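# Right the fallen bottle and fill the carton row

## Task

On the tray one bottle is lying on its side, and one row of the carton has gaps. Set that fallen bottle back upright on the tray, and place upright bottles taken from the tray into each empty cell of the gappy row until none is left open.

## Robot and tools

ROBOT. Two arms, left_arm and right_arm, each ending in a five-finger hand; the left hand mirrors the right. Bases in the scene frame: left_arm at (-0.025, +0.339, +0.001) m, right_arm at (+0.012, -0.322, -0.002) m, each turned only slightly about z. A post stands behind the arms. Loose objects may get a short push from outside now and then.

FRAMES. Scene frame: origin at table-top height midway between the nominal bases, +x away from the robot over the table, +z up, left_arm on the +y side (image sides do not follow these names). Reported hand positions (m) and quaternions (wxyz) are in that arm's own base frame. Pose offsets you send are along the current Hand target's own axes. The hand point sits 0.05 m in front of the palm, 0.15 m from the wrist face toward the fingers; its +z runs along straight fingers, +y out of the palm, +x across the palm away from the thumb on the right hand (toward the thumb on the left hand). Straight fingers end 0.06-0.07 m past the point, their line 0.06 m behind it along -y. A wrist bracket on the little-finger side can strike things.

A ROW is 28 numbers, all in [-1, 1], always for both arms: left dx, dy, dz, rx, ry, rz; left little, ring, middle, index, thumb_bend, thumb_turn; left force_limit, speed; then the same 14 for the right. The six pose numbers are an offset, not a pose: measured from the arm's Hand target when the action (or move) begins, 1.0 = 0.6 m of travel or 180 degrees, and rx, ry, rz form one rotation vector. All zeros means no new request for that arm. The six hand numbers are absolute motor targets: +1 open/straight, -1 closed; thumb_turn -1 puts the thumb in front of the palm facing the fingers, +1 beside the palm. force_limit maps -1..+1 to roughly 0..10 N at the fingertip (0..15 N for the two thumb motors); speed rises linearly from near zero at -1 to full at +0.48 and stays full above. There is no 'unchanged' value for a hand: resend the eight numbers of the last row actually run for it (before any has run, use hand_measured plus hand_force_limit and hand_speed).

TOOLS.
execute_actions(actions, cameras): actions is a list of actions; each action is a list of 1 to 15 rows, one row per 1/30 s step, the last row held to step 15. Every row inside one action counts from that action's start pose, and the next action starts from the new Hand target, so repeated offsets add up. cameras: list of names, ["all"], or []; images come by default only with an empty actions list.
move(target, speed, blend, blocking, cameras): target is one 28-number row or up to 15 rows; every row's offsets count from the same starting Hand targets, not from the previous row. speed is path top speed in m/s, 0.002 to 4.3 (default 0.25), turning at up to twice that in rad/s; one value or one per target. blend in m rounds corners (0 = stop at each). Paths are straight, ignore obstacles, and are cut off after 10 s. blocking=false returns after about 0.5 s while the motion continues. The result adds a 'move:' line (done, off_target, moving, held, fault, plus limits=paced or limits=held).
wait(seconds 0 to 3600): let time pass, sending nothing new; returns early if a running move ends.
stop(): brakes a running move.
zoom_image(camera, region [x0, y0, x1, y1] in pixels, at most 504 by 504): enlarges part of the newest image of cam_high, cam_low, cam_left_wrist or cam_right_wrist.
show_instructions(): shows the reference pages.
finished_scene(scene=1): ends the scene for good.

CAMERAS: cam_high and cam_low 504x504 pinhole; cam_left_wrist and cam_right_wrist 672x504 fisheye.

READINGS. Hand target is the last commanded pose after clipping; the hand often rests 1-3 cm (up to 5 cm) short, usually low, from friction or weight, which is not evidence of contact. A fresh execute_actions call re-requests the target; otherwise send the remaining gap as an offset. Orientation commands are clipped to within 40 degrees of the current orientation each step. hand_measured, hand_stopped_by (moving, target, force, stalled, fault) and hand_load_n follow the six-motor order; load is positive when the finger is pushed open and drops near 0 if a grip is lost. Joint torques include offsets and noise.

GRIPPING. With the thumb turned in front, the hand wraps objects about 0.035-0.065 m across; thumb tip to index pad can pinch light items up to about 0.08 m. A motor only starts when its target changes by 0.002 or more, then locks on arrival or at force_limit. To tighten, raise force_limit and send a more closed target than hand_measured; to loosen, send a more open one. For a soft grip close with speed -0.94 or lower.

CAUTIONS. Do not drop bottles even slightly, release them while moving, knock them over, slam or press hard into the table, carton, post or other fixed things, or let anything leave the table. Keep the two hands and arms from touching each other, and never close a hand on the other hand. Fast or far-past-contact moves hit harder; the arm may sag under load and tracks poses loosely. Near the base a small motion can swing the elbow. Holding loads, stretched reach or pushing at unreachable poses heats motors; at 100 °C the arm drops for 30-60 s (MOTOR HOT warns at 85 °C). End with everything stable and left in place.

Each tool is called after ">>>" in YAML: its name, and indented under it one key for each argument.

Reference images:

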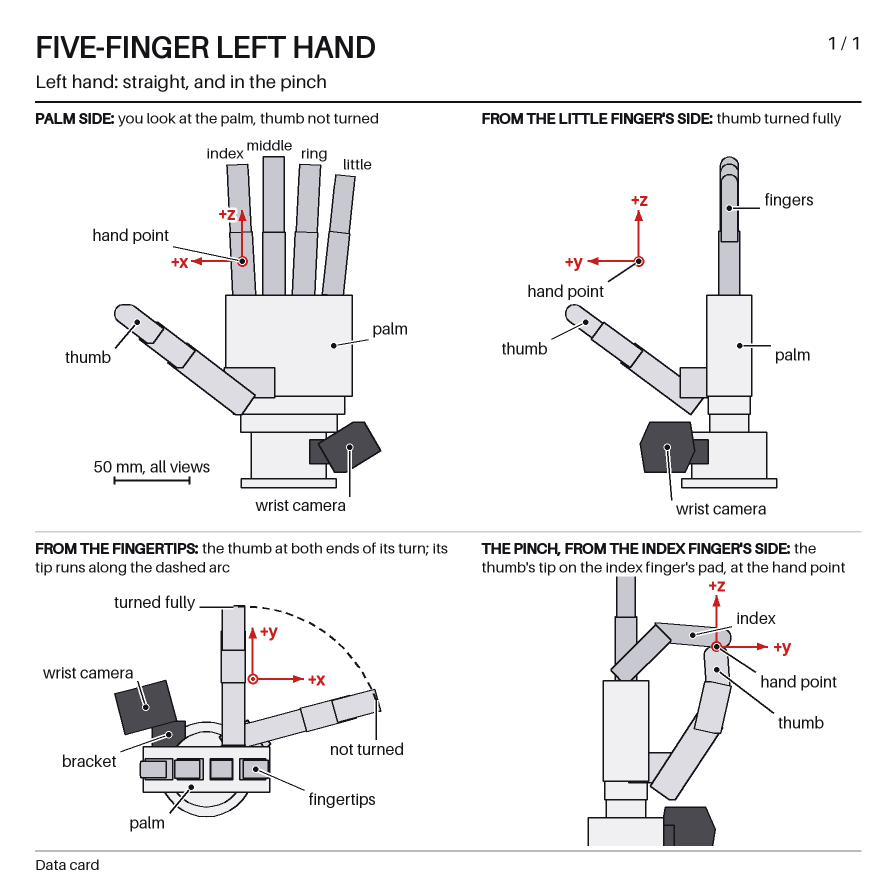

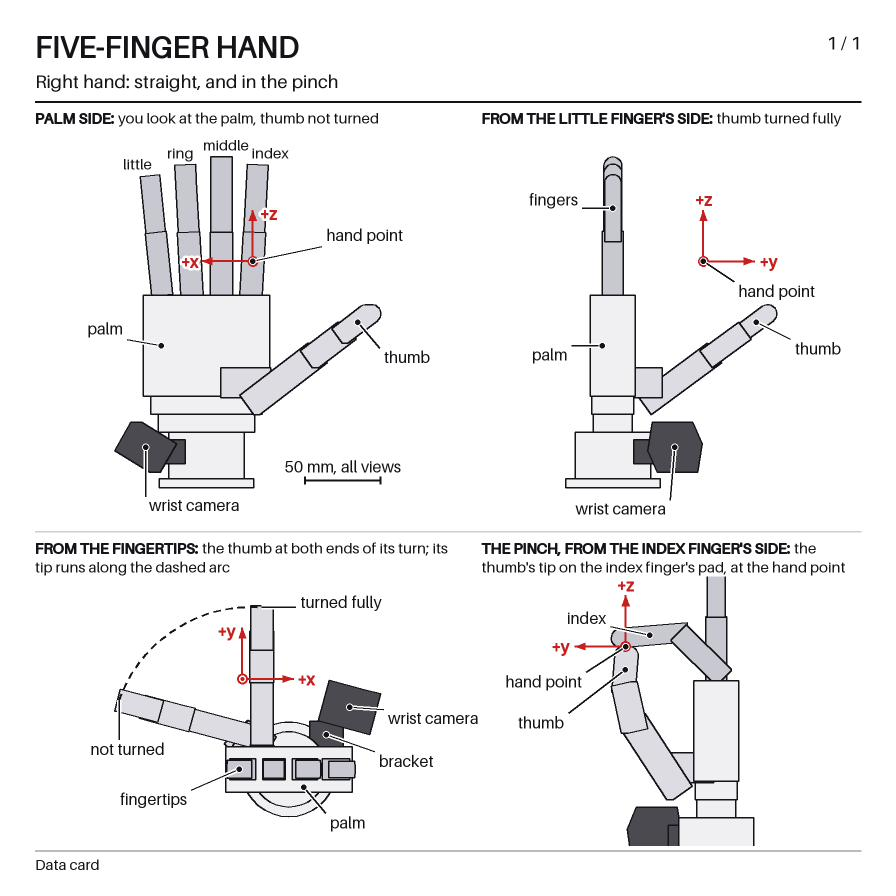

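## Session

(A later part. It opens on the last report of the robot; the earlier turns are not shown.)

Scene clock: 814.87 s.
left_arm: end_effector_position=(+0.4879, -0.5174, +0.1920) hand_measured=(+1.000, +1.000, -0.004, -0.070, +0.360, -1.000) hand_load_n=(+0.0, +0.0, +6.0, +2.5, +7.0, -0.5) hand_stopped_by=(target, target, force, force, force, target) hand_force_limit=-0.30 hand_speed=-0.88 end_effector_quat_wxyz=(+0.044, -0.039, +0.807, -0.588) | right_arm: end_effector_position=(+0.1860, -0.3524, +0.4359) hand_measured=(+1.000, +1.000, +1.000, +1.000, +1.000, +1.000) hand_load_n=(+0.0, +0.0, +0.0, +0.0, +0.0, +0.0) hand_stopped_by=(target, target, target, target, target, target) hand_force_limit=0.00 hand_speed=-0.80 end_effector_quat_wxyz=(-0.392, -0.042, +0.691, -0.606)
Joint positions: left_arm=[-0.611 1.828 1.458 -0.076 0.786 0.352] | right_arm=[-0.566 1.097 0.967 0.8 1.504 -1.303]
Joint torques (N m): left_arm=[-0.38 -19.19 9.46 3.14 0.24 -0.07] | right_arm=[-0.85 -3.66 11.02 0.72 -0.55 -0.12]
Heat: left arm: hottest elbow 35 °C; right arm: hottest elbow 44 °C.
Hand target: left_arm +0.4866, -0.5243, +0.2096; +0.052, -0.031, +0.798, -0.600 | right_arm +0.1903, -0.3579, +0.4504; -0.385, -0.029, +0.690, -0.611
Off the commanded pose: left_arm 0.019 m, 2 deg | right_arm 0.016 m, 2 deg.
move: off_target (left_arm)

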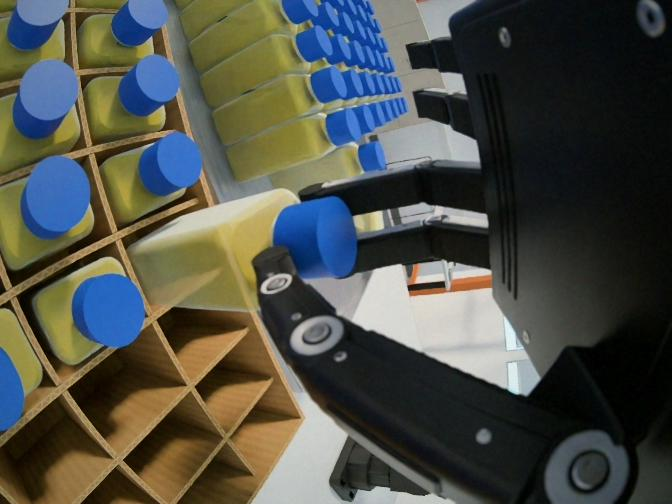

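>>> move:
  target: [-0.0037,-0.0063,-0.0015,0,0,-0.0139,1,1,-0.1,-0.1,-0.1,-1,-0.3,-0.88,0,0,0,0,0,0,1,1,1,1,1,1,0,-0.8]
  speed: 0.05
  cameras: ["cam_left_wrist"]

>>> zoom_image:
  camera: "cam_left_wrist"
  region: [90, 160, 290, 330]

Scene clock: 833.87 s.
left_arm: end_effector_position=(+0.4858, -0.5180, +0.1930) hand_measured=(+1.000, +1.000, -0.004, -0.070, +0.360, -1.000) hand_load_n=(+0.0, +0.0, +6.0, +3.0, +7.0, -1.5) hand_stopped_by=(target, target, force, force, force, target) hand_force_limit=-0.30 hand_speed=-0.88 end_effector_quat_wxyz=(+0.033, -0.053, +0.806, -0.589) | right_arm: end_effector_position=(+0.1860, -0.3524, +0.4359) hand_measured=(+1.000, +1.000, +1.000, +1.000, +1.000, +1.000) hand_load_n=(+0.0, +0.0, +0.0, +0.0, +0.0, +0.0) hand_stopped_by=(target, target, target, target, target, target) hand_force_limit=0.00 hand_speed=-0.80 end_effector_quat_wxyz=(-0.392, -0.042, +0.691, -0.606)
Joint positions: left_arm=[-0.611 1.828 1.458 -0.076 0.786 0.316] | right_arm=[-0.566 1.097 0.967 0.8 1.504 -1.303]
Joint torques (N m): left_arm=[0.09 -18.84 10.8 2.5 0.5 -0.05] | right_arm=[-0.62 -3.78 10.99 0.65 -0.54 -0.13]
Heat: left arm: hottest elbow 36 °C; right arm: hottest elbow 44 °C.
Hand target: left_arm +0.4887, -0.5243, +0.2136; +0.039, -0.048, +0.797, -0.601 | right_arm +0.1903, -0.3579, +0.4504; -0.385, -0.029, +0.690, -0.611
Off the commanded pose: left_arm 0.022 m, 2 deg | right_arm 0.016 m, 2 deg.
move: off_target (left_arm)

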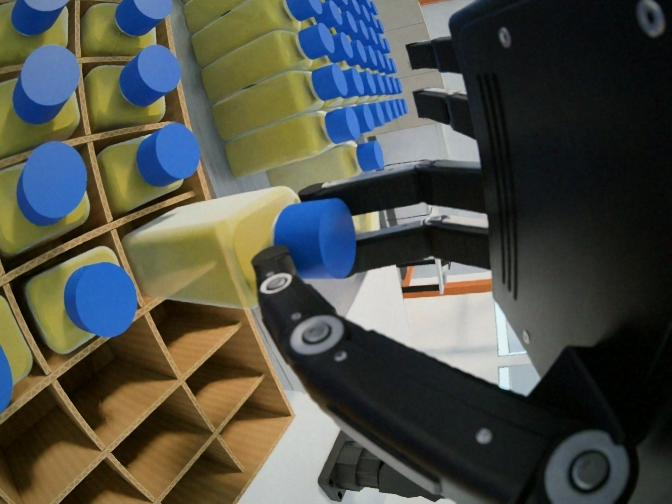

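Scaled by 2.520 from the camera's image (finer frame: 960x720).

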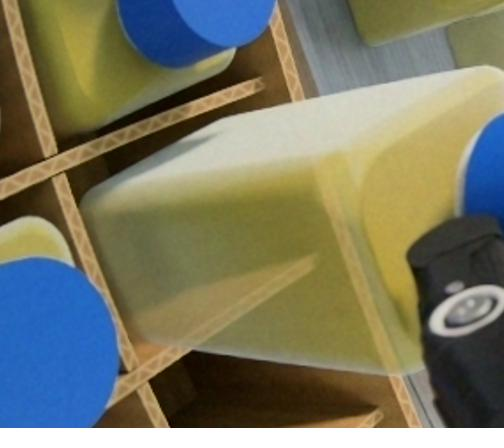

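>>> move:
  target: [-0.0025,0.0338,0.0153,0,0,0,1,1,-0.1,-0.1,-0.1,-1,-0.3,-0.88,0,0,0,0,0,0,1,1,1,1,1,1,0,-0.8]
  speed: 0.04
  cameras: ["cam_left_wrist"]

>>> zoom_image:
  camera: "cam_left_wrist"
  region: [90, 130, 330, 330]

Scene clock: 852.77 s.
left_arm: end_effector_position=(+0.4902, -0.5214, +0.1799) hand_measured=(+1.000, +1.000, -0.004, -0.070, +0.360, -1.000) hand_load_n=(+0.0, +0.0, +5.5, +2.5, +7.0, -0.5) hand_stopped_by=(target, target, force, force, force, target) hand_force_limit=-0.30 hand_speed=-0.88 end_effector_quat_wxyz=(+0.034, -0.054, +0.805, -0.590) | right_arm: end_effector_position=(+0.1860, -0.3524, +0.4359) hand_measured=(+1.000, +1.000, +1.000, +1.000, +1.000, +1.000) hand_load_n=(+0.0, +0.0, +0.0, +0.0, +0.0, +0.0) hand_stopped_by=(target, target, target, target, target, target) hand_force_limit=0.00 hand_speed=-0.80 end_effector_quat_wxyz=(-0.392, -0.042, +0.691, -0.606)
Joint positions: left_arm=[-0.611 1.854 1.455 -0.04 0.786 0.311] | right_arm=[-0.566 1.097 0.967 0.8 1.504 -1.303]
Joint torques (N m): left_arm=[-0.09 -18.67 9.36 3.12 0.4 -0.06] | right_arm=[-0.85 -3.43 11.07 0.76 -0.55 -0.14]
Heat: left arm: hottest elbow 37 °C; right arm: hottest elbow 44 °C.
Hand target: left_arm +0.4907, -0.5273, +0.1915; +0.039, -0.048, +0.797, -0.601 | right_arm +0.1903, -0.3579, +0.4504; -0.385, -0.029, +0.690, -0.611
Off the commanded pose: left_arm 0.013 m, 2 deg | right_arm 0.016 m, 2 deg.
move: off_target (left_arm)

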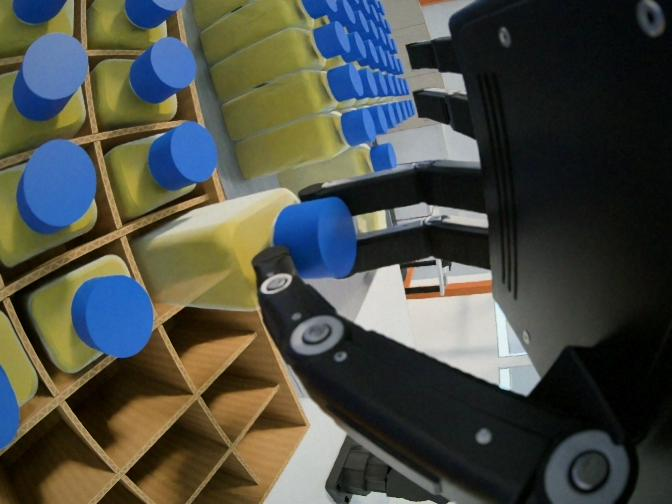

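Scaled by 2.100 from the camera's image (finer frame: 960x720).

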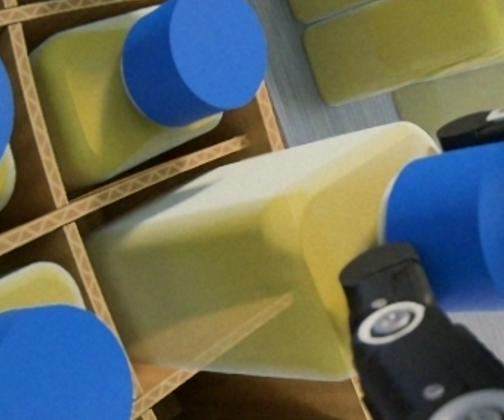

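>>> move:
  target: [0.0008,0.0321,0.0092,0,0,0,1,1,-0.1,-0.1,-0.1,-1,-0.3,-0.88,0,0,0,0,0,0,1,1,1,1,1,1,0,-0.8]
  speed: 0.04
  cameras: ["cam_left_wrist"]

>>> zoom_image:
  camera: "cam_left_wrist"
  region: [90, 130, 330, 330]

Scene clock: 863.03 s.
left_arm: end_effector_position=(+0.4900, -0.5213, +0.1593) hand_measured=(+1.000, +1.000, -0.004, -0.070, +0.360, -1.000) hand_load_n=(+0.0, +0.0, +6.0, +3.0, +7.0, -0.5) hand_stopped_by=(target, target, force, force, force, target) hand_force_limit=-0.30 hand_speed=-0.88 end_effector_quat_wxyz=(+0.034, -0.054, +0.804, -0.591) | right_arm: end_effector_position=(+0.1860, -0.3524, +0.4359) hand_measured=(+1.000, +1.000, +1.000, +1.000, +1.000, +1.000) hand_load_n=(+0.0, +0.0, +0.0, +0.0, +0.0, +0.0) hand_stopped_by=(target, target, target, target, target, target) hand_force_limit=0.00 hand_speed=-0.80 end_effector_quat_wxyz=(-0.392, -0.042, +0.691, -0.606)
Joint positions: left_arm=[-0.611 1.875 1.428 0.008 0.786 0.311] | right_arm=[-0.566 1.097 0.967 0.8 1.504 -1.303]
Joint torques (N m): left_arm=[-0.15 -18.96 9.16 2.91 0.38 -0.07] | right_arm=[-0.73 -3.72 10.97 0.75 -0.54 -0.14]
Heat: left arm: hottest elbow 36 °C; right arm: hottest elbow 44 °C.
Hand target: left_arm +0.4902, -0.5274, +0.1715; +0.039, -0.048, +0.797, -0.601 | right_arm +0.1903, -0.3579, +0.4504; -0.385, -0.029, +0.690, -0.611
Off the commanded pose: left_arm 0.014 m, 2 deg | right_arm 0.016 m, 2 deg.
move: off_target (left_arm)

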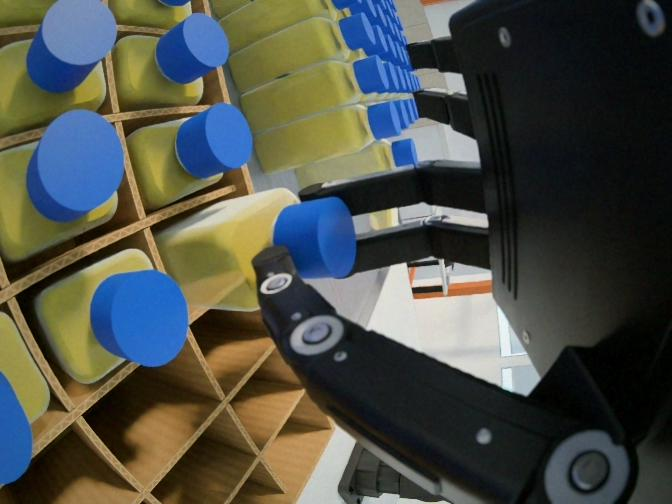

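Scaled by 2.100 from the camera's image (finer frame: 960x720).

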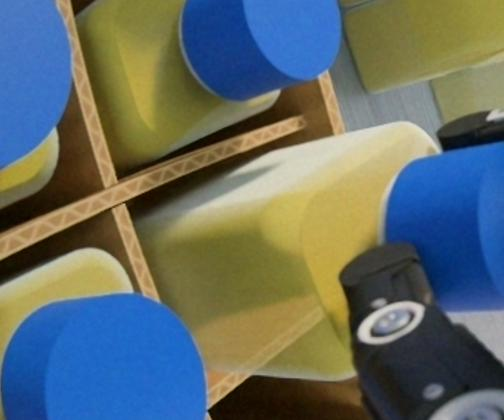

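>>> move:
  target: [0.0008,0.0321,0.0092,0,0,0,1,1,-0.1,-0.1,-0.1,-1,-0.3,-0.88,0,0,0,0,0,0,1,1,1,1,1,1,0,-0.8]
  speed: 0.04
  cameras: ["cam_left_wrist"]

>>> zoom_image:
  camera: "cam_left_wrist"
  region: [90, 100, 390, 350]

Scene clock: 866.83 s.
left_arm: end_effector_position=(+0.4900, -0.5213, +0.1408) hand_measured=(+1.000, +1.000, -0.004, -0.070, +0.360, -1.000) hand_load_n=(+0.0, +0.0, +6.0, +2.5, +7.0, -1.0) hand_stopped_by=(target, target, force, force, force, target) hand_force_limit=-0.30 hand_speed=-0.88 end_effector_quat_wxyz=(+0.034, -0.053, +0.804, -0.591) | right_arm: end_effector_position=(+0.1860, -0.3524, +0.4359) hand_measured=(+1.000, +1.000, +1.000, +1.000, +1.000, +1.000) hand_load_n=(+0.0, +0.0, +0.0, -0.5, +0.5, +0.0) hand_stopped_by=(target, target, target, target, target, target) hand_force_limit=0.00 hand_speed=-0.80 end_effector_quat_wxyz=(-0.392, -0.042, +0.691, -0.606)
Joint positions: left_arm=[-0.611 1.896 1.405 0.055 0.786 0.31] | right_arm=[-0.566 1.097 0.967 0.8 1.504 -1.303]
Joint torques (N m): left_arm=[-0.15 -18.96 8.9 3.04 0.35 -0.07] | right_arm=[-0.97 -3.78 11.06 0.69 -0.54 -0.13]
Heat: left arm: hottest elbow 37 °C; right arm: hottest elbow 44 °C.
Hand target: left_arm +0.4898, -0.5275, +0.1516; +0.039, -0.048, +0.797, -0.601 | right_arm +0.1903, -0.3579, +0.4504; -0.385, -0.029, +0.690, -0.611
Off the commanded pose: left_arm 0.012 m, 2 deg | right_arm 0.016 m, 2 deg.
move: off_target (left_arm)

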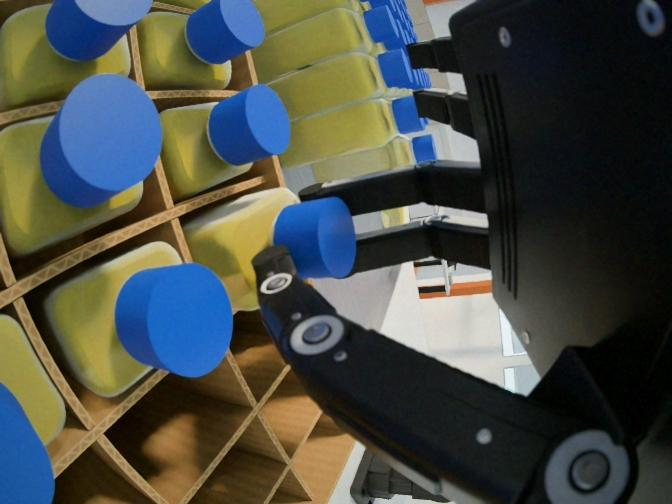

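Scaled by 1.680 from the camera's image (finer frame: 960x720).

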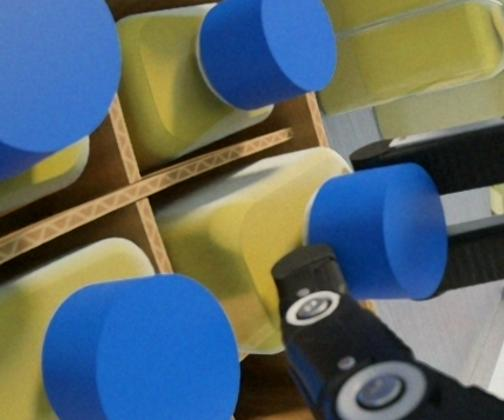

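>>> move:
  target: [0.0006,0.0225,0.0064,0,0,0,1,1,-0.1,-0.1,-0.1,-1,-0.3,-0.88,0,0,0,0,0,0,1,1,1,1,1,1,0,-0.8]
  speed: 0.03
  cameras: ["cam_left_wrist"]

>>> zoom_image:
  camera: "cam_left_wrist"
  region: [90, 100, 390, 350]

Scene clock: 873.10 s.
left_arm: end_effector_position=(+0.4903, -0.5215, +0.1303) hand_measured=(+1.000, +1.000, -0.004, -0.070, +0.360, -1.000) hand_load_n=(+0.0, +0.0, +6.0, +3.0, +6.5, -1.0) hand_stopped_by=(target, target, force, force, force, target) hand_force_limit=-0.30 hand_speed=-0.88 end_effector_quat_wxyz=(+0.036, -0.052, +0.803, -0.593) | right_arm: end_effector_position=(+0.1860, -0.3524, +0.4359) hand_measured=(+1.000, +1.000, +1.000, +1.000, +1.000, +1.000) hand_load_n=(+0.0, +0.0, +0.0, +0.0, +0.0, -0.5) hand_stopped_by=(target, target, target, target, target, target) hand_force_limit=0.00 hand_speed=-0.80 end_effector_quat_wxyz=(-0.392, -0.042, +0.691, -0.606)
Joint positions: left_arm=[-0.611 1.91 1.391 0.089 0.786 0.309] | right_arm=[-0.566 1.097 0.967 0.8 1.504 -1.303]
Joint torques (N m): left_arm=[-0.21 -18.67 8.7 3.06 0.33 -0.09] | right_arm=[-0.79 -3.72 11.06 0.69 -0.54 -0.12]
Heat: left arm: hottest elbow 36 °C; right arm: hottest elbow 44 °C.
Hand target: left_arm +0.4894, -0.5275, +0.1373; +0.038, -0.049, +0.797, -0.601 | right_arm +0.1903, -0.3579, +0.4504; -0.385, -0.029, +0.690, -0.611
Off the commanded pose: left_arm 0.010 m, 1 deg | right_arm 0.016 m, 2 deg.
move: done

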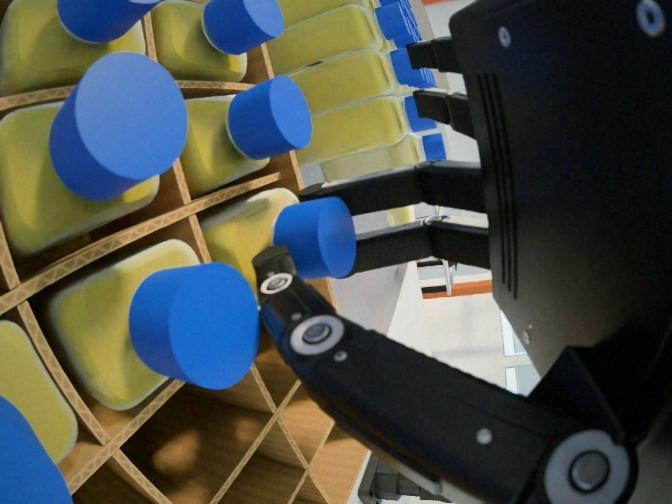

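Scaled by 1.680 from the camera's image (finer frame: 960x720).

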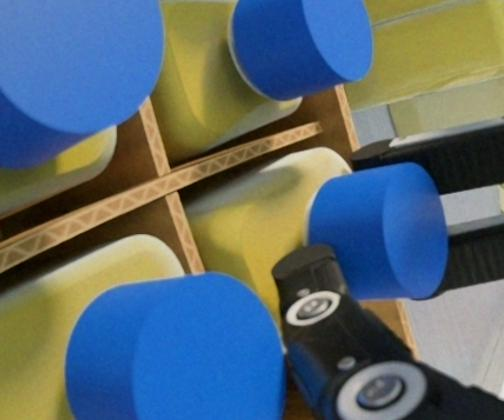

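>>> move:
  target: [0.0007,0.0098,0.008,-0.022,0,0,1,1,-0.1,-0.1,-0.1,-1,-0.3,-0.88,0,0,0,0,0,0,1,1,1,1,1,1,0,-0.8]
  speed: 0.03
  cameras: ["cam_left_wrist"]

>>> zoom_image:
  camera: "cam_left_wrist"
  region: [90, 100, 390, 350]

Scene clock: 916.17 s.
left_arm: end_effector_position=(+0.4879, -0.5213, +0.1233) hand_measured=(+1.000, +1.000, -0.004, -0.070, +0.360, -1.000) hand_load_n=(+0.0, +0.0, +7.0, +1.0, +6.0, -2.0) hand_stopped_by=(target, target, force, force, force, target) hand_force_limit=-0.30 hand_speed=-0.88 end_effector_quat_wxyz=(+0.036, -0.057, +0.817, -0.573) | right_arm: end_effector_position=(+0.1860, -0.3524, +0.4359) hand_measured=(+1.000, +1.000, +1.000, +1.000, +1.000, +1.000) hand_load_n=(+0.0, +0.0, -0.5, +0.0, +0.0, +0.0) hand_stopped_by=(target, target, target, target, target, target) hand_force_limit=0.00 hand_speed=-0.80 end_effector_quat_wxyz=(-0.392, -0.042, +0.691, -0.606)
Joint positions: left_arm=[-0.621 1.91 1.406 0.016 0.754 0.341] | right_arm=[-0.566 1.097 0.967 0.8 1.504 -1.303]
Joint velocities: left_arm=[-0.015 -0.005 0.002 0.002 -0.022 -0.154] | right_arm=[within noise]
Joint torques (N m): left_arm=[-0.56 -17.9 11.22 0.98 0.24 0.17] | right_arm=[-0.85 -3.78 11 0.66 -0.56 -0.11]
Heat: left arm: hottest elbow 35 °C; right arm: hottest elbow 44 °C.
Hand target: left_arm +0.4893, -0.5307, +0.1305; +0.037, -0.049, +0.817, -0.573 | right_arm +0.1903, -0.3579, +0.4504; -0.385, -0.029, +0.690, -0.611
Off the commanded pose: left_arm 0.012 m, 1 deg | right_arm 0.016 m, 2 deg.
move: off_target (left_arm)

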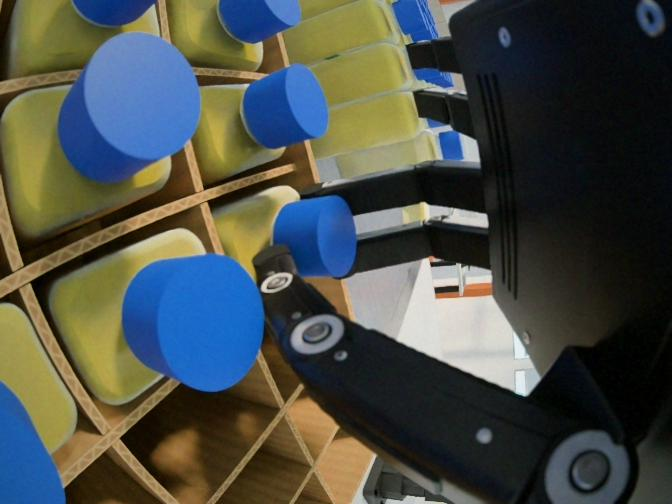

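Scaled by 1.680 from the camera's image (finer frame: 960x720).

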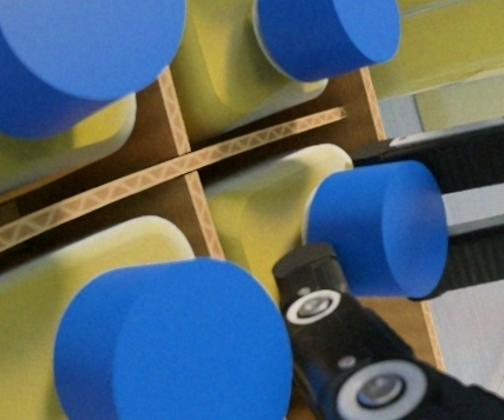

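>>> wait:
  seconds: 0.5
  cameras: ["cam_left_wrist"]

>>> zoom_image:
  camera: "cam_left_wrist"
  region: [220, 180, 370, 320]

Scene clock: 921.43 s.
left_arm: end_effector_position=(+0.4878, -0.5213, +0.1233) hand_measured=(+1.000, +1.000, -0.004, -0.070, +0.360, -1.000) hand_load_n=(+0.0, +0.0, +7.0, +1.0, +6.0, -2.0) hand_stopped_by=(target, target, force, force, force, target) hand_force_limit=-0.30 hand_speed=-0.88 end_effector_quat_wxyz=(+0.036, -0.057, +0.817, -0.573) | right_arm: end_effector_position=(+0.1860, -0.3524, +0.4359) hand_measured=(+1.000, +1.000, +1.000, +1.000, +1.000, +1.000) hand_load_n=(+0.0, +0.0, +0.0, +0.0, +0.0, -0.5) hand_stopped_by=(target, target, target, target, target, target) hand_force_limit=0.00 hand_speed=-0.80 end_effector_quat_wxyz=(-0.392, -0.042, +0.691, -0.606)
Joint positions: left_arm=[-0.621 1.91 1.406 0.016 0.754 0.342] | right_arm=[-0.566 1.097 0.967 0.8 1.504 -1.303]
Joint torques (N m): left_arm=[-0.56 -17.9 11.21 0.95 0.23 0.16] | right_arm=[-0.73 -3.84 11.06 0.64 -0.55 -0.11]
Heat: left arm: hottest elbow 36 °C; right arm: hottest elbow 44 °C.
Hand target: left_arm +0.4893, -0.5307, +0.1304; +0.037, -0.049, +0.817, -0.573 | right_arm +0.1903, -0.3579, +0.4504; -0.385, -0.029, +0.690, -0.611
Off the commanded pose: left_arm 0.012 m, 1 deg | right_arm 0.016 m, 2 deg.
wait: 0.50 s; at rest from the start

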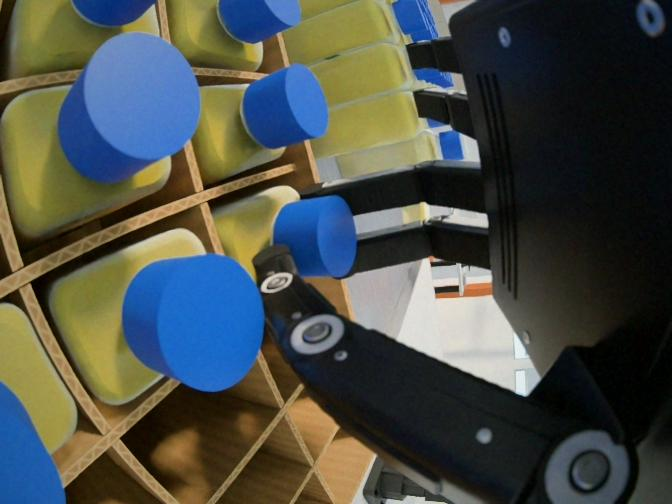

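Scaled by 3.360 from the camera's image (finer frame: 960x720).

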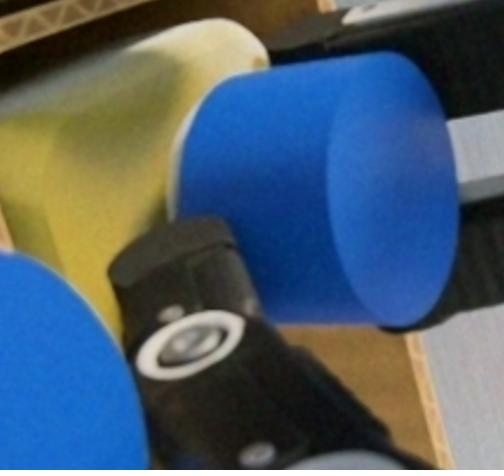

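>>> move:
  target: [0,0.0095,0.0033,0,0,0,1,1,-0.1,-0.1,-0.1,-1,-0.3,-0.88,0,0,0,0,0,0,1,1,1,1,1,1,0,-0.8]
  speed: 0.03
  cameras: ["cam_left_wrist"]

>>> zoom_image:
  camera: "cam_left_wrist"
  region: [90, 100, 390, 350]

Scene clock: 938.50 s.
left_arm: end_effector_position=(+0.4878, -0.5213, +0.1233) hand_measured=(+1.000, +1.000, -0.004, -0.070, +0.360, -1.000) hand_load_n=(+0.0, +0.0, +7.5, +1.0, +5.5, -2.0) hand_stopped_by=(target, target, force, force, force, target) hand_force_limit=-0.30 hand_speed=-0.88 end_effector_quat_wxyz=(+0.036, -0.057, +0.817, -0.573) | right_arm: end_effector_position=(+0.1860, -0.3524, +0.4359) hand_measured=(+1.000, +1.000, +1.000, +1.000, +1.000, +1.000) hand_load_n=(+0.0, +0.0, +0.0, +0.0, +0.0, +0.0) hand_stopped_by=(target, target, target, target, target, target) hand_force_limit=0.00 hand_speed=-0.80 end_effector_quat_wxyz=(-0.392, -0.042, +0.691, -0.606)
Joint positions: left_arm=[-0.621 1.91 1.406 0.016 0.754 0.342] | right_arm=[-0.566 1.097 0.967 0.8 1.504 -1.303]
Joint torques (N m): left_arm=[-0.56 -17.32 10.73 1.5 0.25 0.17] | right_arm=[-0.91 -3.55 10.97 0.75 -0.54 -0.12]
Heat: left arm: hottest elbow 38 °C; right arm: hottest elbow 45 °C.
Hand target: left_arm +0.4893, -0.5306, +0.1244; +0.037, -0.050, +0.817, -0.573 | right_arm +0.1903, -0.3579, +0.4504; -0.385, -0.029, +0.690, -0.611
Off the commanded pose: left_arm 0.010 m, 1 deg | right_arm 0.016 m, 2 deg.
move: done

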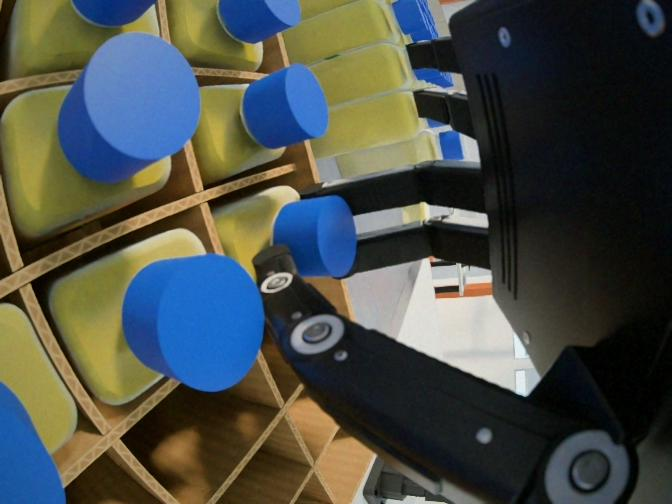

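Scaled by 1.680 from the camera's image (finer frame: 960x720).

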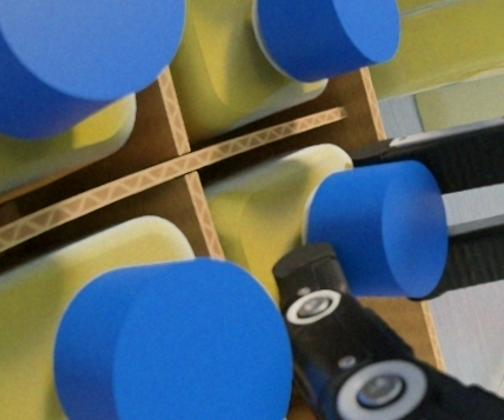

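>>> wait:
  seconds: 0.1
  cameras: ["cam_low","cam_high"]

>>> zoom_image:
  camera: "cam_low"
  region: [80, 220, 330, 340]

>>> zoom_image:
  camera: "cam_high"
  region: [260, 180, 420, 320]

Scene clock: 942.67 s.
left_arm: end_effector_position=(+0.4878, -0.5213, +0.1233) hand_measured=(+1.000, +1.000, -0.004, -0.070, +0.360, -1.000) hand_load_n=(+0.0, +0.0, +7.5, +1.0, +6.0, -2.0) hand_stopped_by=(target, target, force, force, force, target) hand_force_limit=-0.30 hand_speed=-0.88 end_effector_quat_wxyz=(+0.036, -0.057, +0.817, -0.573) | right_arm: end_effector_position=(+0.1860, -0.3524, +0.4359) hand_measured=(+1.000, +1.000, +1.000, +1.000, +1.000, +1.000) hand_load_n=(+0.0, +0.0, +0.0, +0.0, +0.0, +0.0) hand_stopped_by=(target, target, target, target, target, target) hand_force_limit=0.00 hand_speed=-0.80 end_effector_quat_wxyz=(-0.392, -0.042, +0.691, -0.606)
Joint positions: left_arm=[-0.621 1.91 1.406 0.016 0.754 0.342] | right_arm=[-0.566 1.097 0.967 0.8 1.504 -1.303]
Joint torques (N m): left_arm=[-0.5 -17.26 10.69 1.51 0.24 0.17] | right_arm=[-0.67 -3.78 11.03 0.65 -0.54 -0.13]
Heat: left arm: hottest elbow 38 °C; right arm: hottest elbow 45 °C.
Hand target: left_arm +0.4893, -0.5306, +0.1244; +0.037, -0.050, +0.817, -0.573 | right_arm +0.1903, -0.3579, +0.4504; -0.385, -0.029, +0.690, -0.611
Off the commanded pose: left_arm 0.010 m, 1 deg | right_arm 0.016 m, 2 deg.
wait: 0.10 s; at rest from the start
Images, in order (width x height): cam_high 504x504, cam_low 504x504.

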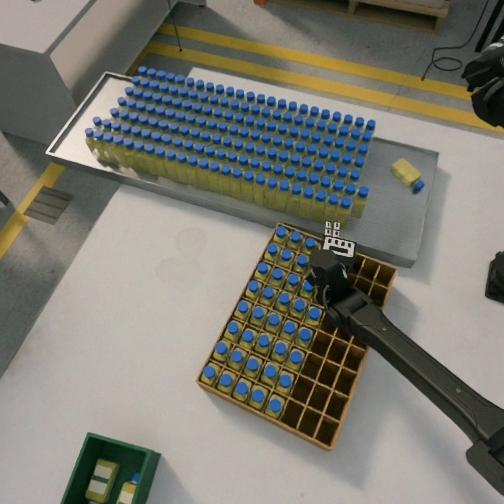

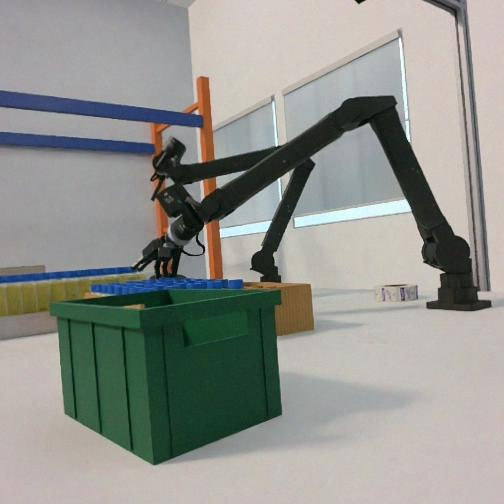

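Scaled by 2.016 from the camera's image (finer frame: 720x720).

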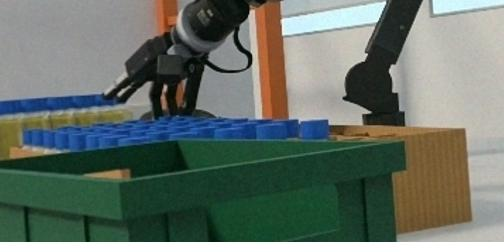

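Scaled by 3.150 from the camera's image (finer frame: 720x720).

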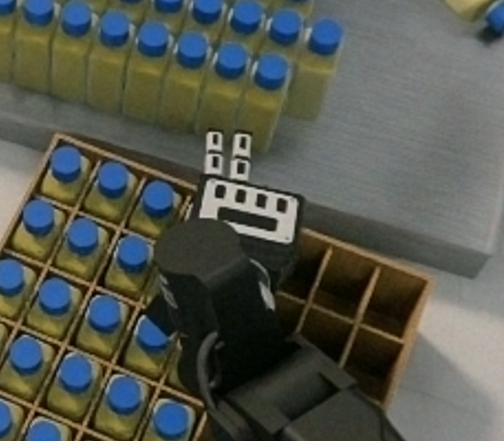

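>>> move:
  target: [0,-0.0095,-0.0033,0,0,0,1,1,-0.1,-0.1,0.42,-1,-0.3,-0.96,0,0,0,0,0,0,1,1,1,1,1,1,0,-0.8]
  speed: 0.03
  cameras: ["cam_left_wrist"]

>>> zoom_image:
  camera: "cam_left_wrist"
  region: [90, 100, 390, 350]

Scene clock: 952.60 s.
left_arm: end_effector_position=(+0.4871, -0.5220, +0.1232) hand_measured=(+1.000, +1.000, -0.004, -0.070, +0.420, -1.000) hand_load_n=(+0.0, +0.0, +2.5, +0.0, +0.0, +0.0) hand_stopped_by=(target, target, force, force, moving, target) hand_force_limit=-0.30 hand_speed=-0.96 end_effector_quat_wxyz=(+0.036, -0.056, +0.817, -0.573) | right_arm: end_effector_position=(+0.1860, -0.3524, +0.4359) hand_measured=(+1.000, +1.000, +1.000, +1.000, +1.000, +1.000) hand_load_n=(+0.0, +0.0, +0.0, +0.0, +0.0, +0.0) hand_stopped_by=(target, target, target, target, target, target) hand_force_limit=0.00 hand_speed=-0.80 end_effector_quat_wxyz=(-0.392, -0.042, +0.691, -0.606)
Joint positions: left_arm=[-0.623 1.91 1.406 0.016 0.754 0.342] | right_arm=[-0.566 1.097 0.967 0.8 1.504 -1.303]
Joint torques (N m): left_arm=[-0.38 -17.96 11.21 0.92 0.25 0.16] | right_arm=[-0.85 -3.9 11.1 0.72 -0.54 -0.14]
Heat: left arm: hottest elbow 39 °C; right arm: hottest elbow 45 °C.
Hand target: left_arm +0.4894, -0.5305, +0.1304; +0.037, -0.050, +0.817, -0.573 | right_arm +0.1903, -0.3579, +0.4504; -0.385, -0.029, +0.690, -0.611
Off the commanded pose: left_arm 0.012 m, 1 deg | right_arm 0.016 m, 2 deg.
move: off_target (left_arm)

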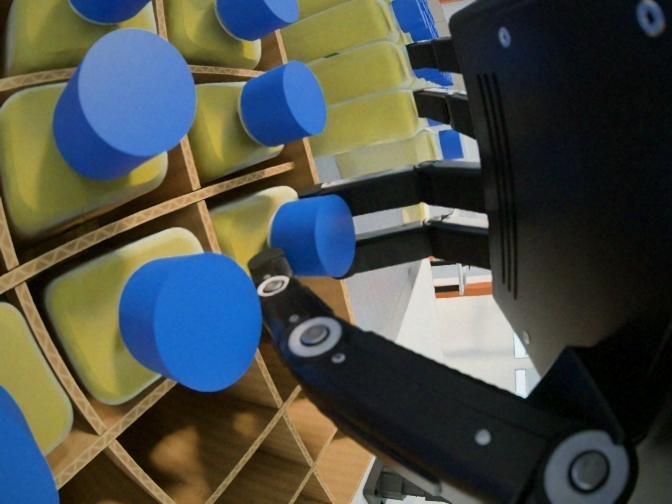

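Scaled by 1.680 from the camera's image (finer frame: 960x720).

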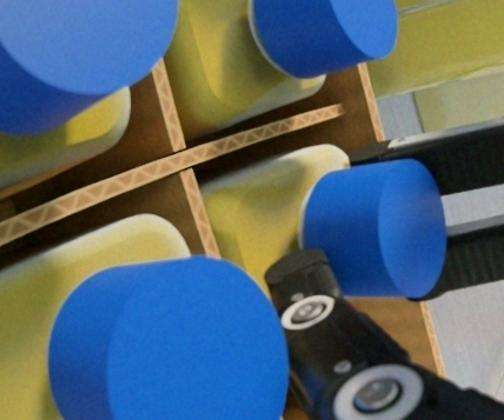

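>>> move:
  target: [0,0,0,0,0,0,1,1,0.3,0.3,0.48,-1,-0.3,-0.9,0,0,0,0,0,0,1,1,1,1,1,1,0,-0.8]
  speed: 0.03
  cameras: ["cam_left_wrist"]

>>> zoom_image:
  camera: "cam_left_wrist"
  region: [90, 100, 390, 350]

Scene clock: 959.60 s.
left_arm: end_effector_position=(+0.4849, -0.5217, +0.1215) hand_measured=(+1.000, +1.000, +0.300, +0.300, +0.480, -1.000) hand_load_n=(+0.0, +0.0, +0.0, +0.0, +0.0, +0.5) hand_stopped_by=(target, target, target, target, target, target) hand_force_limit=-0.30 hand_speed=-0.90 end_effector_quat_wxyz=(+0.032, -0.058, +0.819, -0.570) | right_arm: end_effector_position=(+0.1860, -0.3524, +0.4359) hand_measured=(+1.000, +1.000, +1.000, +1.000, +1.000, +1.000) hand_load_n=(+0.0, +0.0, +0.0, -0.5, +0.0, +0.0) hand_stopped_by=(target, target, target, target, target, target) hand_force_limit=0.00 hand_speed=-0.80 end_effector_quat_wxyz=(-0.392, -0.042, +0.691, -0.606)
Joint positions: left_arm=[-0.624 1.91 1.406 0.005 0.754 0.342] | right_arm=[-0.566 1.097 0.967 0.8 1.504 -1.303]
Joint torques (N m): left_arm=[-0.26 -17.96 11.21 1.4 0.27 0.16] | right_arm=[-0.97 -3.72 10.97 0.73 -0.56 -0.12]
Heat: left arm: hottest elbow 39 °C; right arm: hottest elbow 45 °C.
Hand target: left_arm +0.4893, -0.5306, +0.1304; +0.037, -0.050, +0.817, -0.573 | right_arm +0.1903, -0.3579, +0.4504; -0.385, -0.029, +0.690, -0.611
Off the commanded pose: left_arm 0.013 m, 1 deg | right_arm 0.016 m, 2 deg.
move: done

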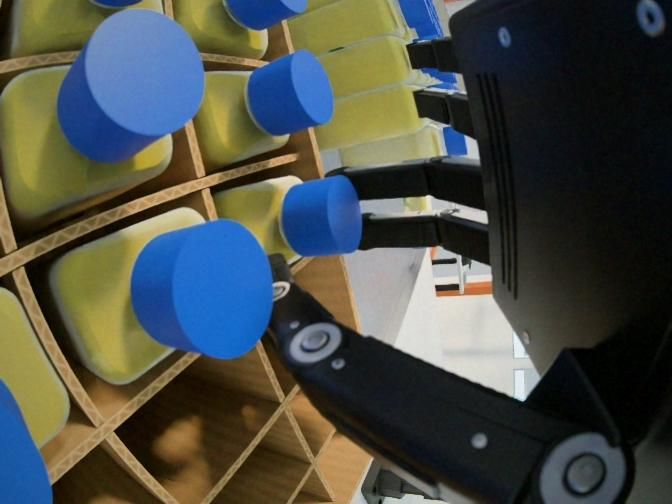

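Scaled by 1.680 from the camera's image (finer frame: 960x720).

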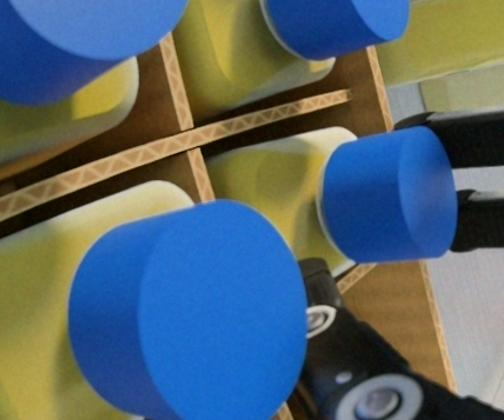

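>>> move:
  target: [-0.0053,-0.1302,-0.032,0,0,0,1,1,0.3,0.3,0.48,-1,-0.3,-0.9,0,0,0,0,0,0,1,1,1,1,1,1,0,-0.8]
  speed: 0.1
  cameras: ["cam_left_wrist","cam_high"]

Scene clock: 967.83 s.
left_arm: end_effector_position=(+0.4864, -0.5264, +0.1749) hand_measured=(+1.000, +1.000, +0.300, +0.300, +0.480, -1.000) hand_load_n=(+0.0, +0.0, -0.5, +0.0, +0.0, +0.0) hand_stopped_by=(target, target, target, target, target, target) hand_force_limit=-0.30 hand_speed=-0.90 end_effector_quat_wxyz=(+0.020, -0.066, +0.827, -0.558) | right_arm: end_effector_position=(+0.1860, -0.3524, +0.4359) hand_measured=(+1.000, +1.000, +1.000, +1.000, +1.000, +1.000) hand_load_n=(+0.0, +0.0, +0.0, +0.0, +0.0, +0.0) hand_stopped_by=(target, target, target, target, target, target) hand_force_limit=0.00 hand_speed=-0.80 end_effector_quat_wxyz=(-0.392, -0.042, +0.691, -0.606)
Joint positions: left_arm=[-0.629 1.87 1.518 -0.186 0.75 0.342] | right_arm=[-0.566 1.097 0.967 0.8 1.504 -1.303]
Joint torques (N m): left_arm=[-0.44 -20.01 13.35 1.37 0.22 0.11] | right_arm=[-0.73 -3.55 11.02 0.66 -0.55 -0.16]
Heat: left arm: hottest elbow 40 °C; right arm: hottest elbow 45 °C.
Hand target: left_arm +0.4932, -0.5388, +0.2106; +0.037, -0.049, +0.817, -0.573 | right_arm +0.1903, -0.3579, +0.4504; -0.385, -0.029, +0.690, -0.611
Off the commanded pose: left_arm 0.038 m, 3 deg | right_arm 0.016 m, 2 deg.
move: off_target (left_arm)
Images, in order (width x height): cam_high 504x504, cam_left_wrist 672x504.

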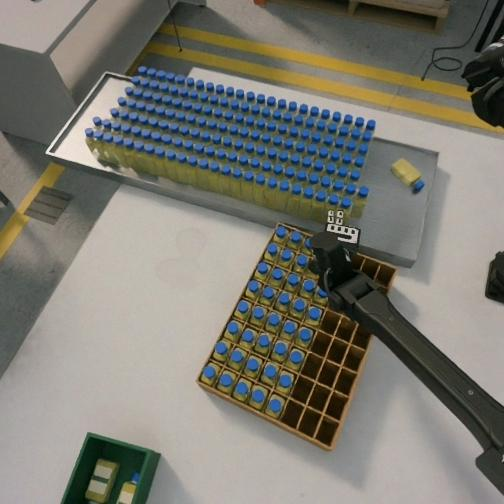

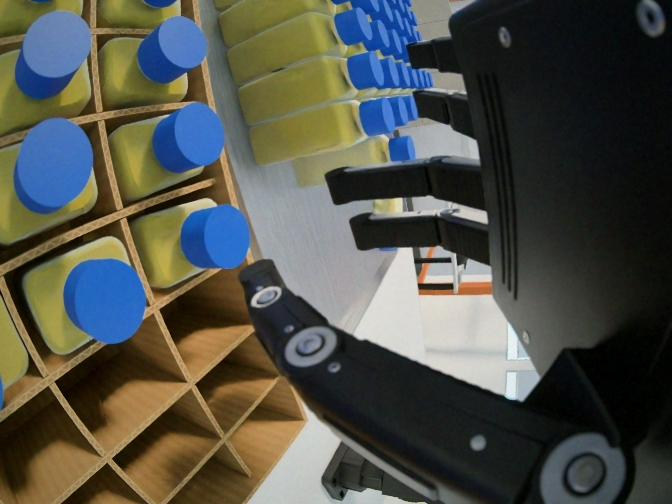

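>>> move:
  target:
    - [0,-0.1253,-0.0453,0,0,0,1,1,0.3,0.3,0.48,-1,-0.3,-0.9,0,0,0,0,0,0,1,1,1,1,1,1,0,-0.8]
    - [-0.013,-0.017,-0.54,0,0,0,1,1,0.3,0.3,0.48,-1,-0.3,-0.9,0,0,0,0,0,0,1,1,1,1,1,1,0,-0.8]
  speed: 0.2
  blend: 0.03
  cameras: ["cam_high"]

>>> zoom_image:
  camera: "cam_high"
  region: [340, 120, 460, 240]

>>> zoom_image:
  camera: "cam_high"
  region: [190, 215, 410, 455]

Scene clock: 1183.17 s.
left_arm: end_effector_position=(+0.4591, -0.2381, +0.3142) hand_measured=(+1.000, +1.000, +0.300, +0.300, +0.480, -1.000) hand_load_n=(+0.0, +0.0, +0.0, +0.0, +0.0, +0.0) hand_stopped_by=(target, target, target, target, target, target) hand_force_limit=-0.30 hand_speed=-0.90 end_effector_quat_wxyz=(+0.023, -0.064, +0.819, -0.570) | right_arm: end_effector_position=(+0.1860, -0.3524, +0.4359) hand_measured=(+1.000, +1.000, +1.000, +1.000, +1.000, +1.000) hand_load_n=(+0.0, +0.0, +0.0, +0.0, +0.0, +0.0) hand_stopped_by=(target, target, target, target, target, target) hand_force_limit=0.00 hand_speed=-0.80 end_effector_quat_wxyz=(-0.392, -0.042, +0.691, -0.606)
Joint positions: left_arm=[-0.154 1.476 1.433 -0.902 1.126 0.859] | right_arm=[-0.566 1.097 0.967 0.8 1.504 -1.303]
Joint torques (N m): left_arm=[0.26 -12.75 11.82 0.91 0.8 0.19] | right_arm=[-0.67 -3.72 10.97 0.68 -0.54 -0.14]
Heat: left arm: hottest elbow 48 °C; right arm: hottest elbow 46 °C.
Hand target: left_arm +0.4635, -0.2388, +0.3302; +0.037, -0.050, +0.817, -0.573 | right_arm +0.1903, -0.3579, +0.4504; -0.385, -0.029, +0.690, -0.611
Off the commanded pose: left_arm 0.017 m, 2 deg | right_arm 0.016 m, 2 deg.
move: off_target (left_arm)

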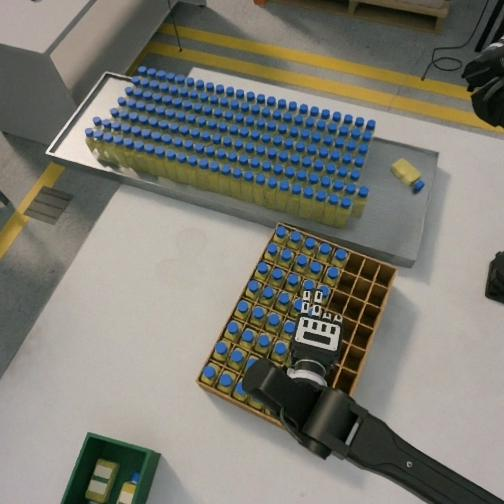

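Scaled by 4.200 from the camera's image (finer frame: 720x720).

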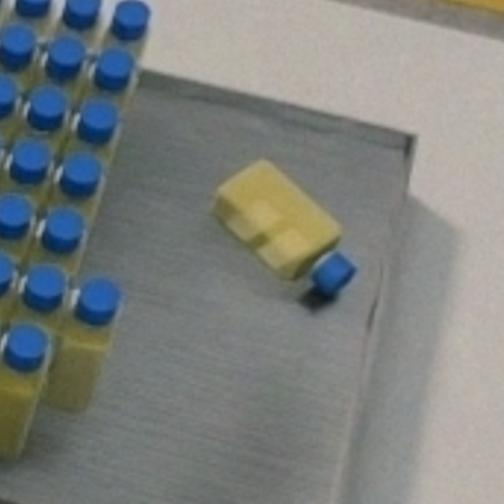

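Scaled by 2.100 from the camera's image (finer frame: 720x720).

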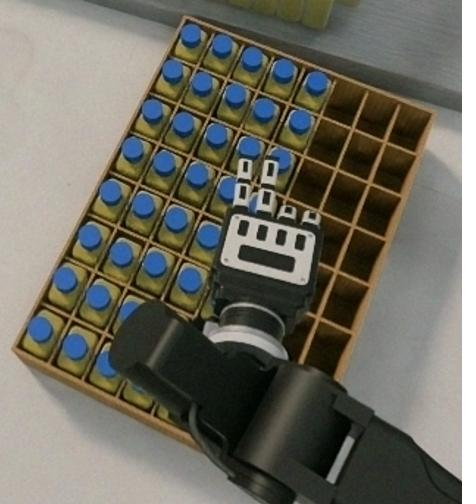

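>>> move:
  target:
    - [0,0,0,0,0,0,1,1,0.3,0.3,0.48,-1,-0.3,-0.9,-0.0218,0.0398,-0.1108,0.1231,-0.1840,-0.0237,-1,-1,-0.1,-0.1,1,-1,0,-0.2]
    - [0,0,0,0,0,0,1,1,0.3,0.3,0.48,-1,-0.3,-0.9,-0.0703,0.0817,-0.219,0.0225,-0.3789,-0.0451,-1,-1,-0.1,-0.1,1,-1,0,-0.2]
    - [0,0,0,0,0,0,1,1,0.3,0.3,0.48,-1,-0.3,-0.9,-0.0888,0.1268,-0.273,-0.1818,-0.3061,0.0003,-1,-1,-0.1,-0.1,1,-1,0,-0.2]
    - [0,0,0,0,0,0,1,1,0.3,0.3,0.48,-1,-0.3,-0.9,-0.11,0.172,-0.2898,-0.2948,-0.1696,0.0961,-1,-1,-0.1,-0.1,1,-1,0,-0.2]
    - [0,0,0,0,0,0,1,1,0.3,0.3,0.48,-1,-0.3,-0.9,-0.1348,0.2352,-0.303,-0.3233,-0.0299,0.2075,-1,-1,-0.1,-0.1,1,-1,0,-0.2]
  speed: 0.25
  blend: 0.08
  cameras: ["cam_high","cam_right_wrist","cam_low"]

Scene clock: 1233.30 s.
left_arm: end_effector_position=(+0.4592, -0.2380, +0.3142) hand_measured=(+1.000, +1.000, +0.300, +0.300, +0.480, -1.000) hand_load_n=(-0.5, +0.0, +0.0, +0.0, +0.5, +0.0) hand_stopped_by=(target, target, target, target, target, target) hand_force_limit=-0.30 hand_speed=-0.90 end_effector_quat_wxyz=(+0.023, -0.063, +0.819, -0.570) | right_arm: end_effector_position=(+0.2699, -0.2061, +0.2839) hand_measured=(-1.000, -1.000, -0.100, -0.100, +1.000, -1.000) hand_load_n=(+0.0, +0.0, +0.0, +0.0, +0.0, +0.0) hand_stopped_by=(target, target, target, target, target, target) hand_force_limit=0.00 hand_speed=-0.20 end_effector_quat_wxyz=(-0.028, +0.322, +0.902, -0.286)
Joint positions: left_arm=[-0.154 1.476 1.433 -0.902 1.126 0.861] | right_arm=[-0.463 1.093 1.224 -1.687 0.582 1.789]
Joint torques (N m): left_arm=[0.32 -12.75 11.84 0.84 0.81 0.23] | right_arm=[0.09 -4.95 6.38 -0.18 0.41 -0.03]
Heat: left arm: hottest elbow 44 °C; right arm: hottest elbow 45 °C.
Hand target: left_arm +0.4635, -0.2388, +0.3302; +0.037, -0.049, +0.817, -0.573 | right_arm +0.2652, -0.1999, +0.2804; -0.113, +0.345, +0.886, -0.290
Off the commanded pose: left_arm 0.017 m, 2 deg | right_arm 0.009 m, 10 deg.
joint sent to its limit (right arm) — joint 4 (wrist pitch), lower limit. The joint targets are off in orientation, not in position.
move: off_target (right_arm)
Images, in order (width x height): cam_high 504x504, cam_low 504x504, cam_right_wrist 672x504.

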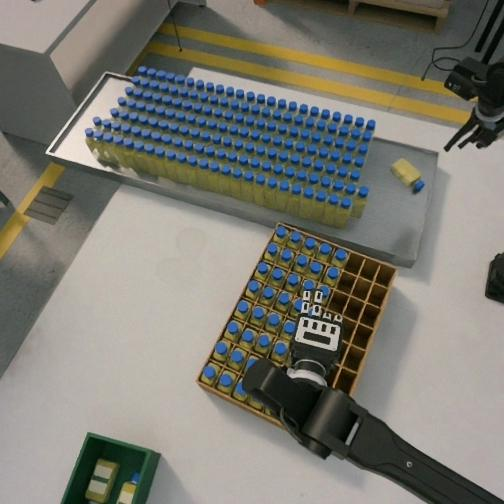

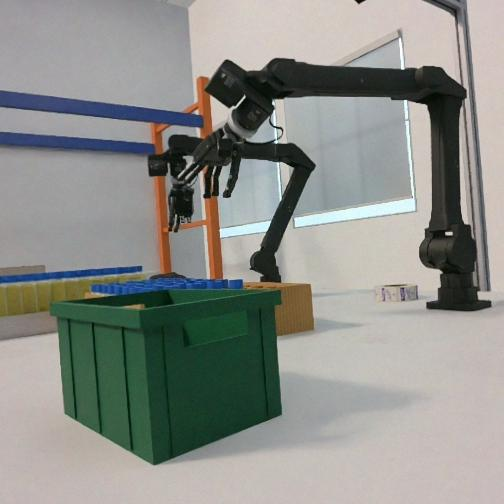

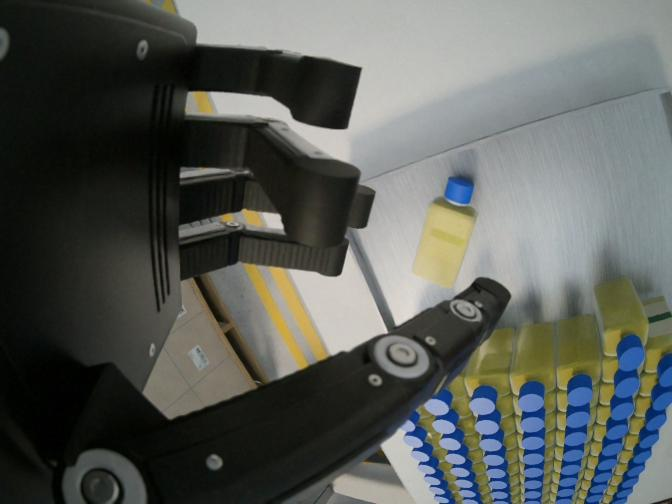

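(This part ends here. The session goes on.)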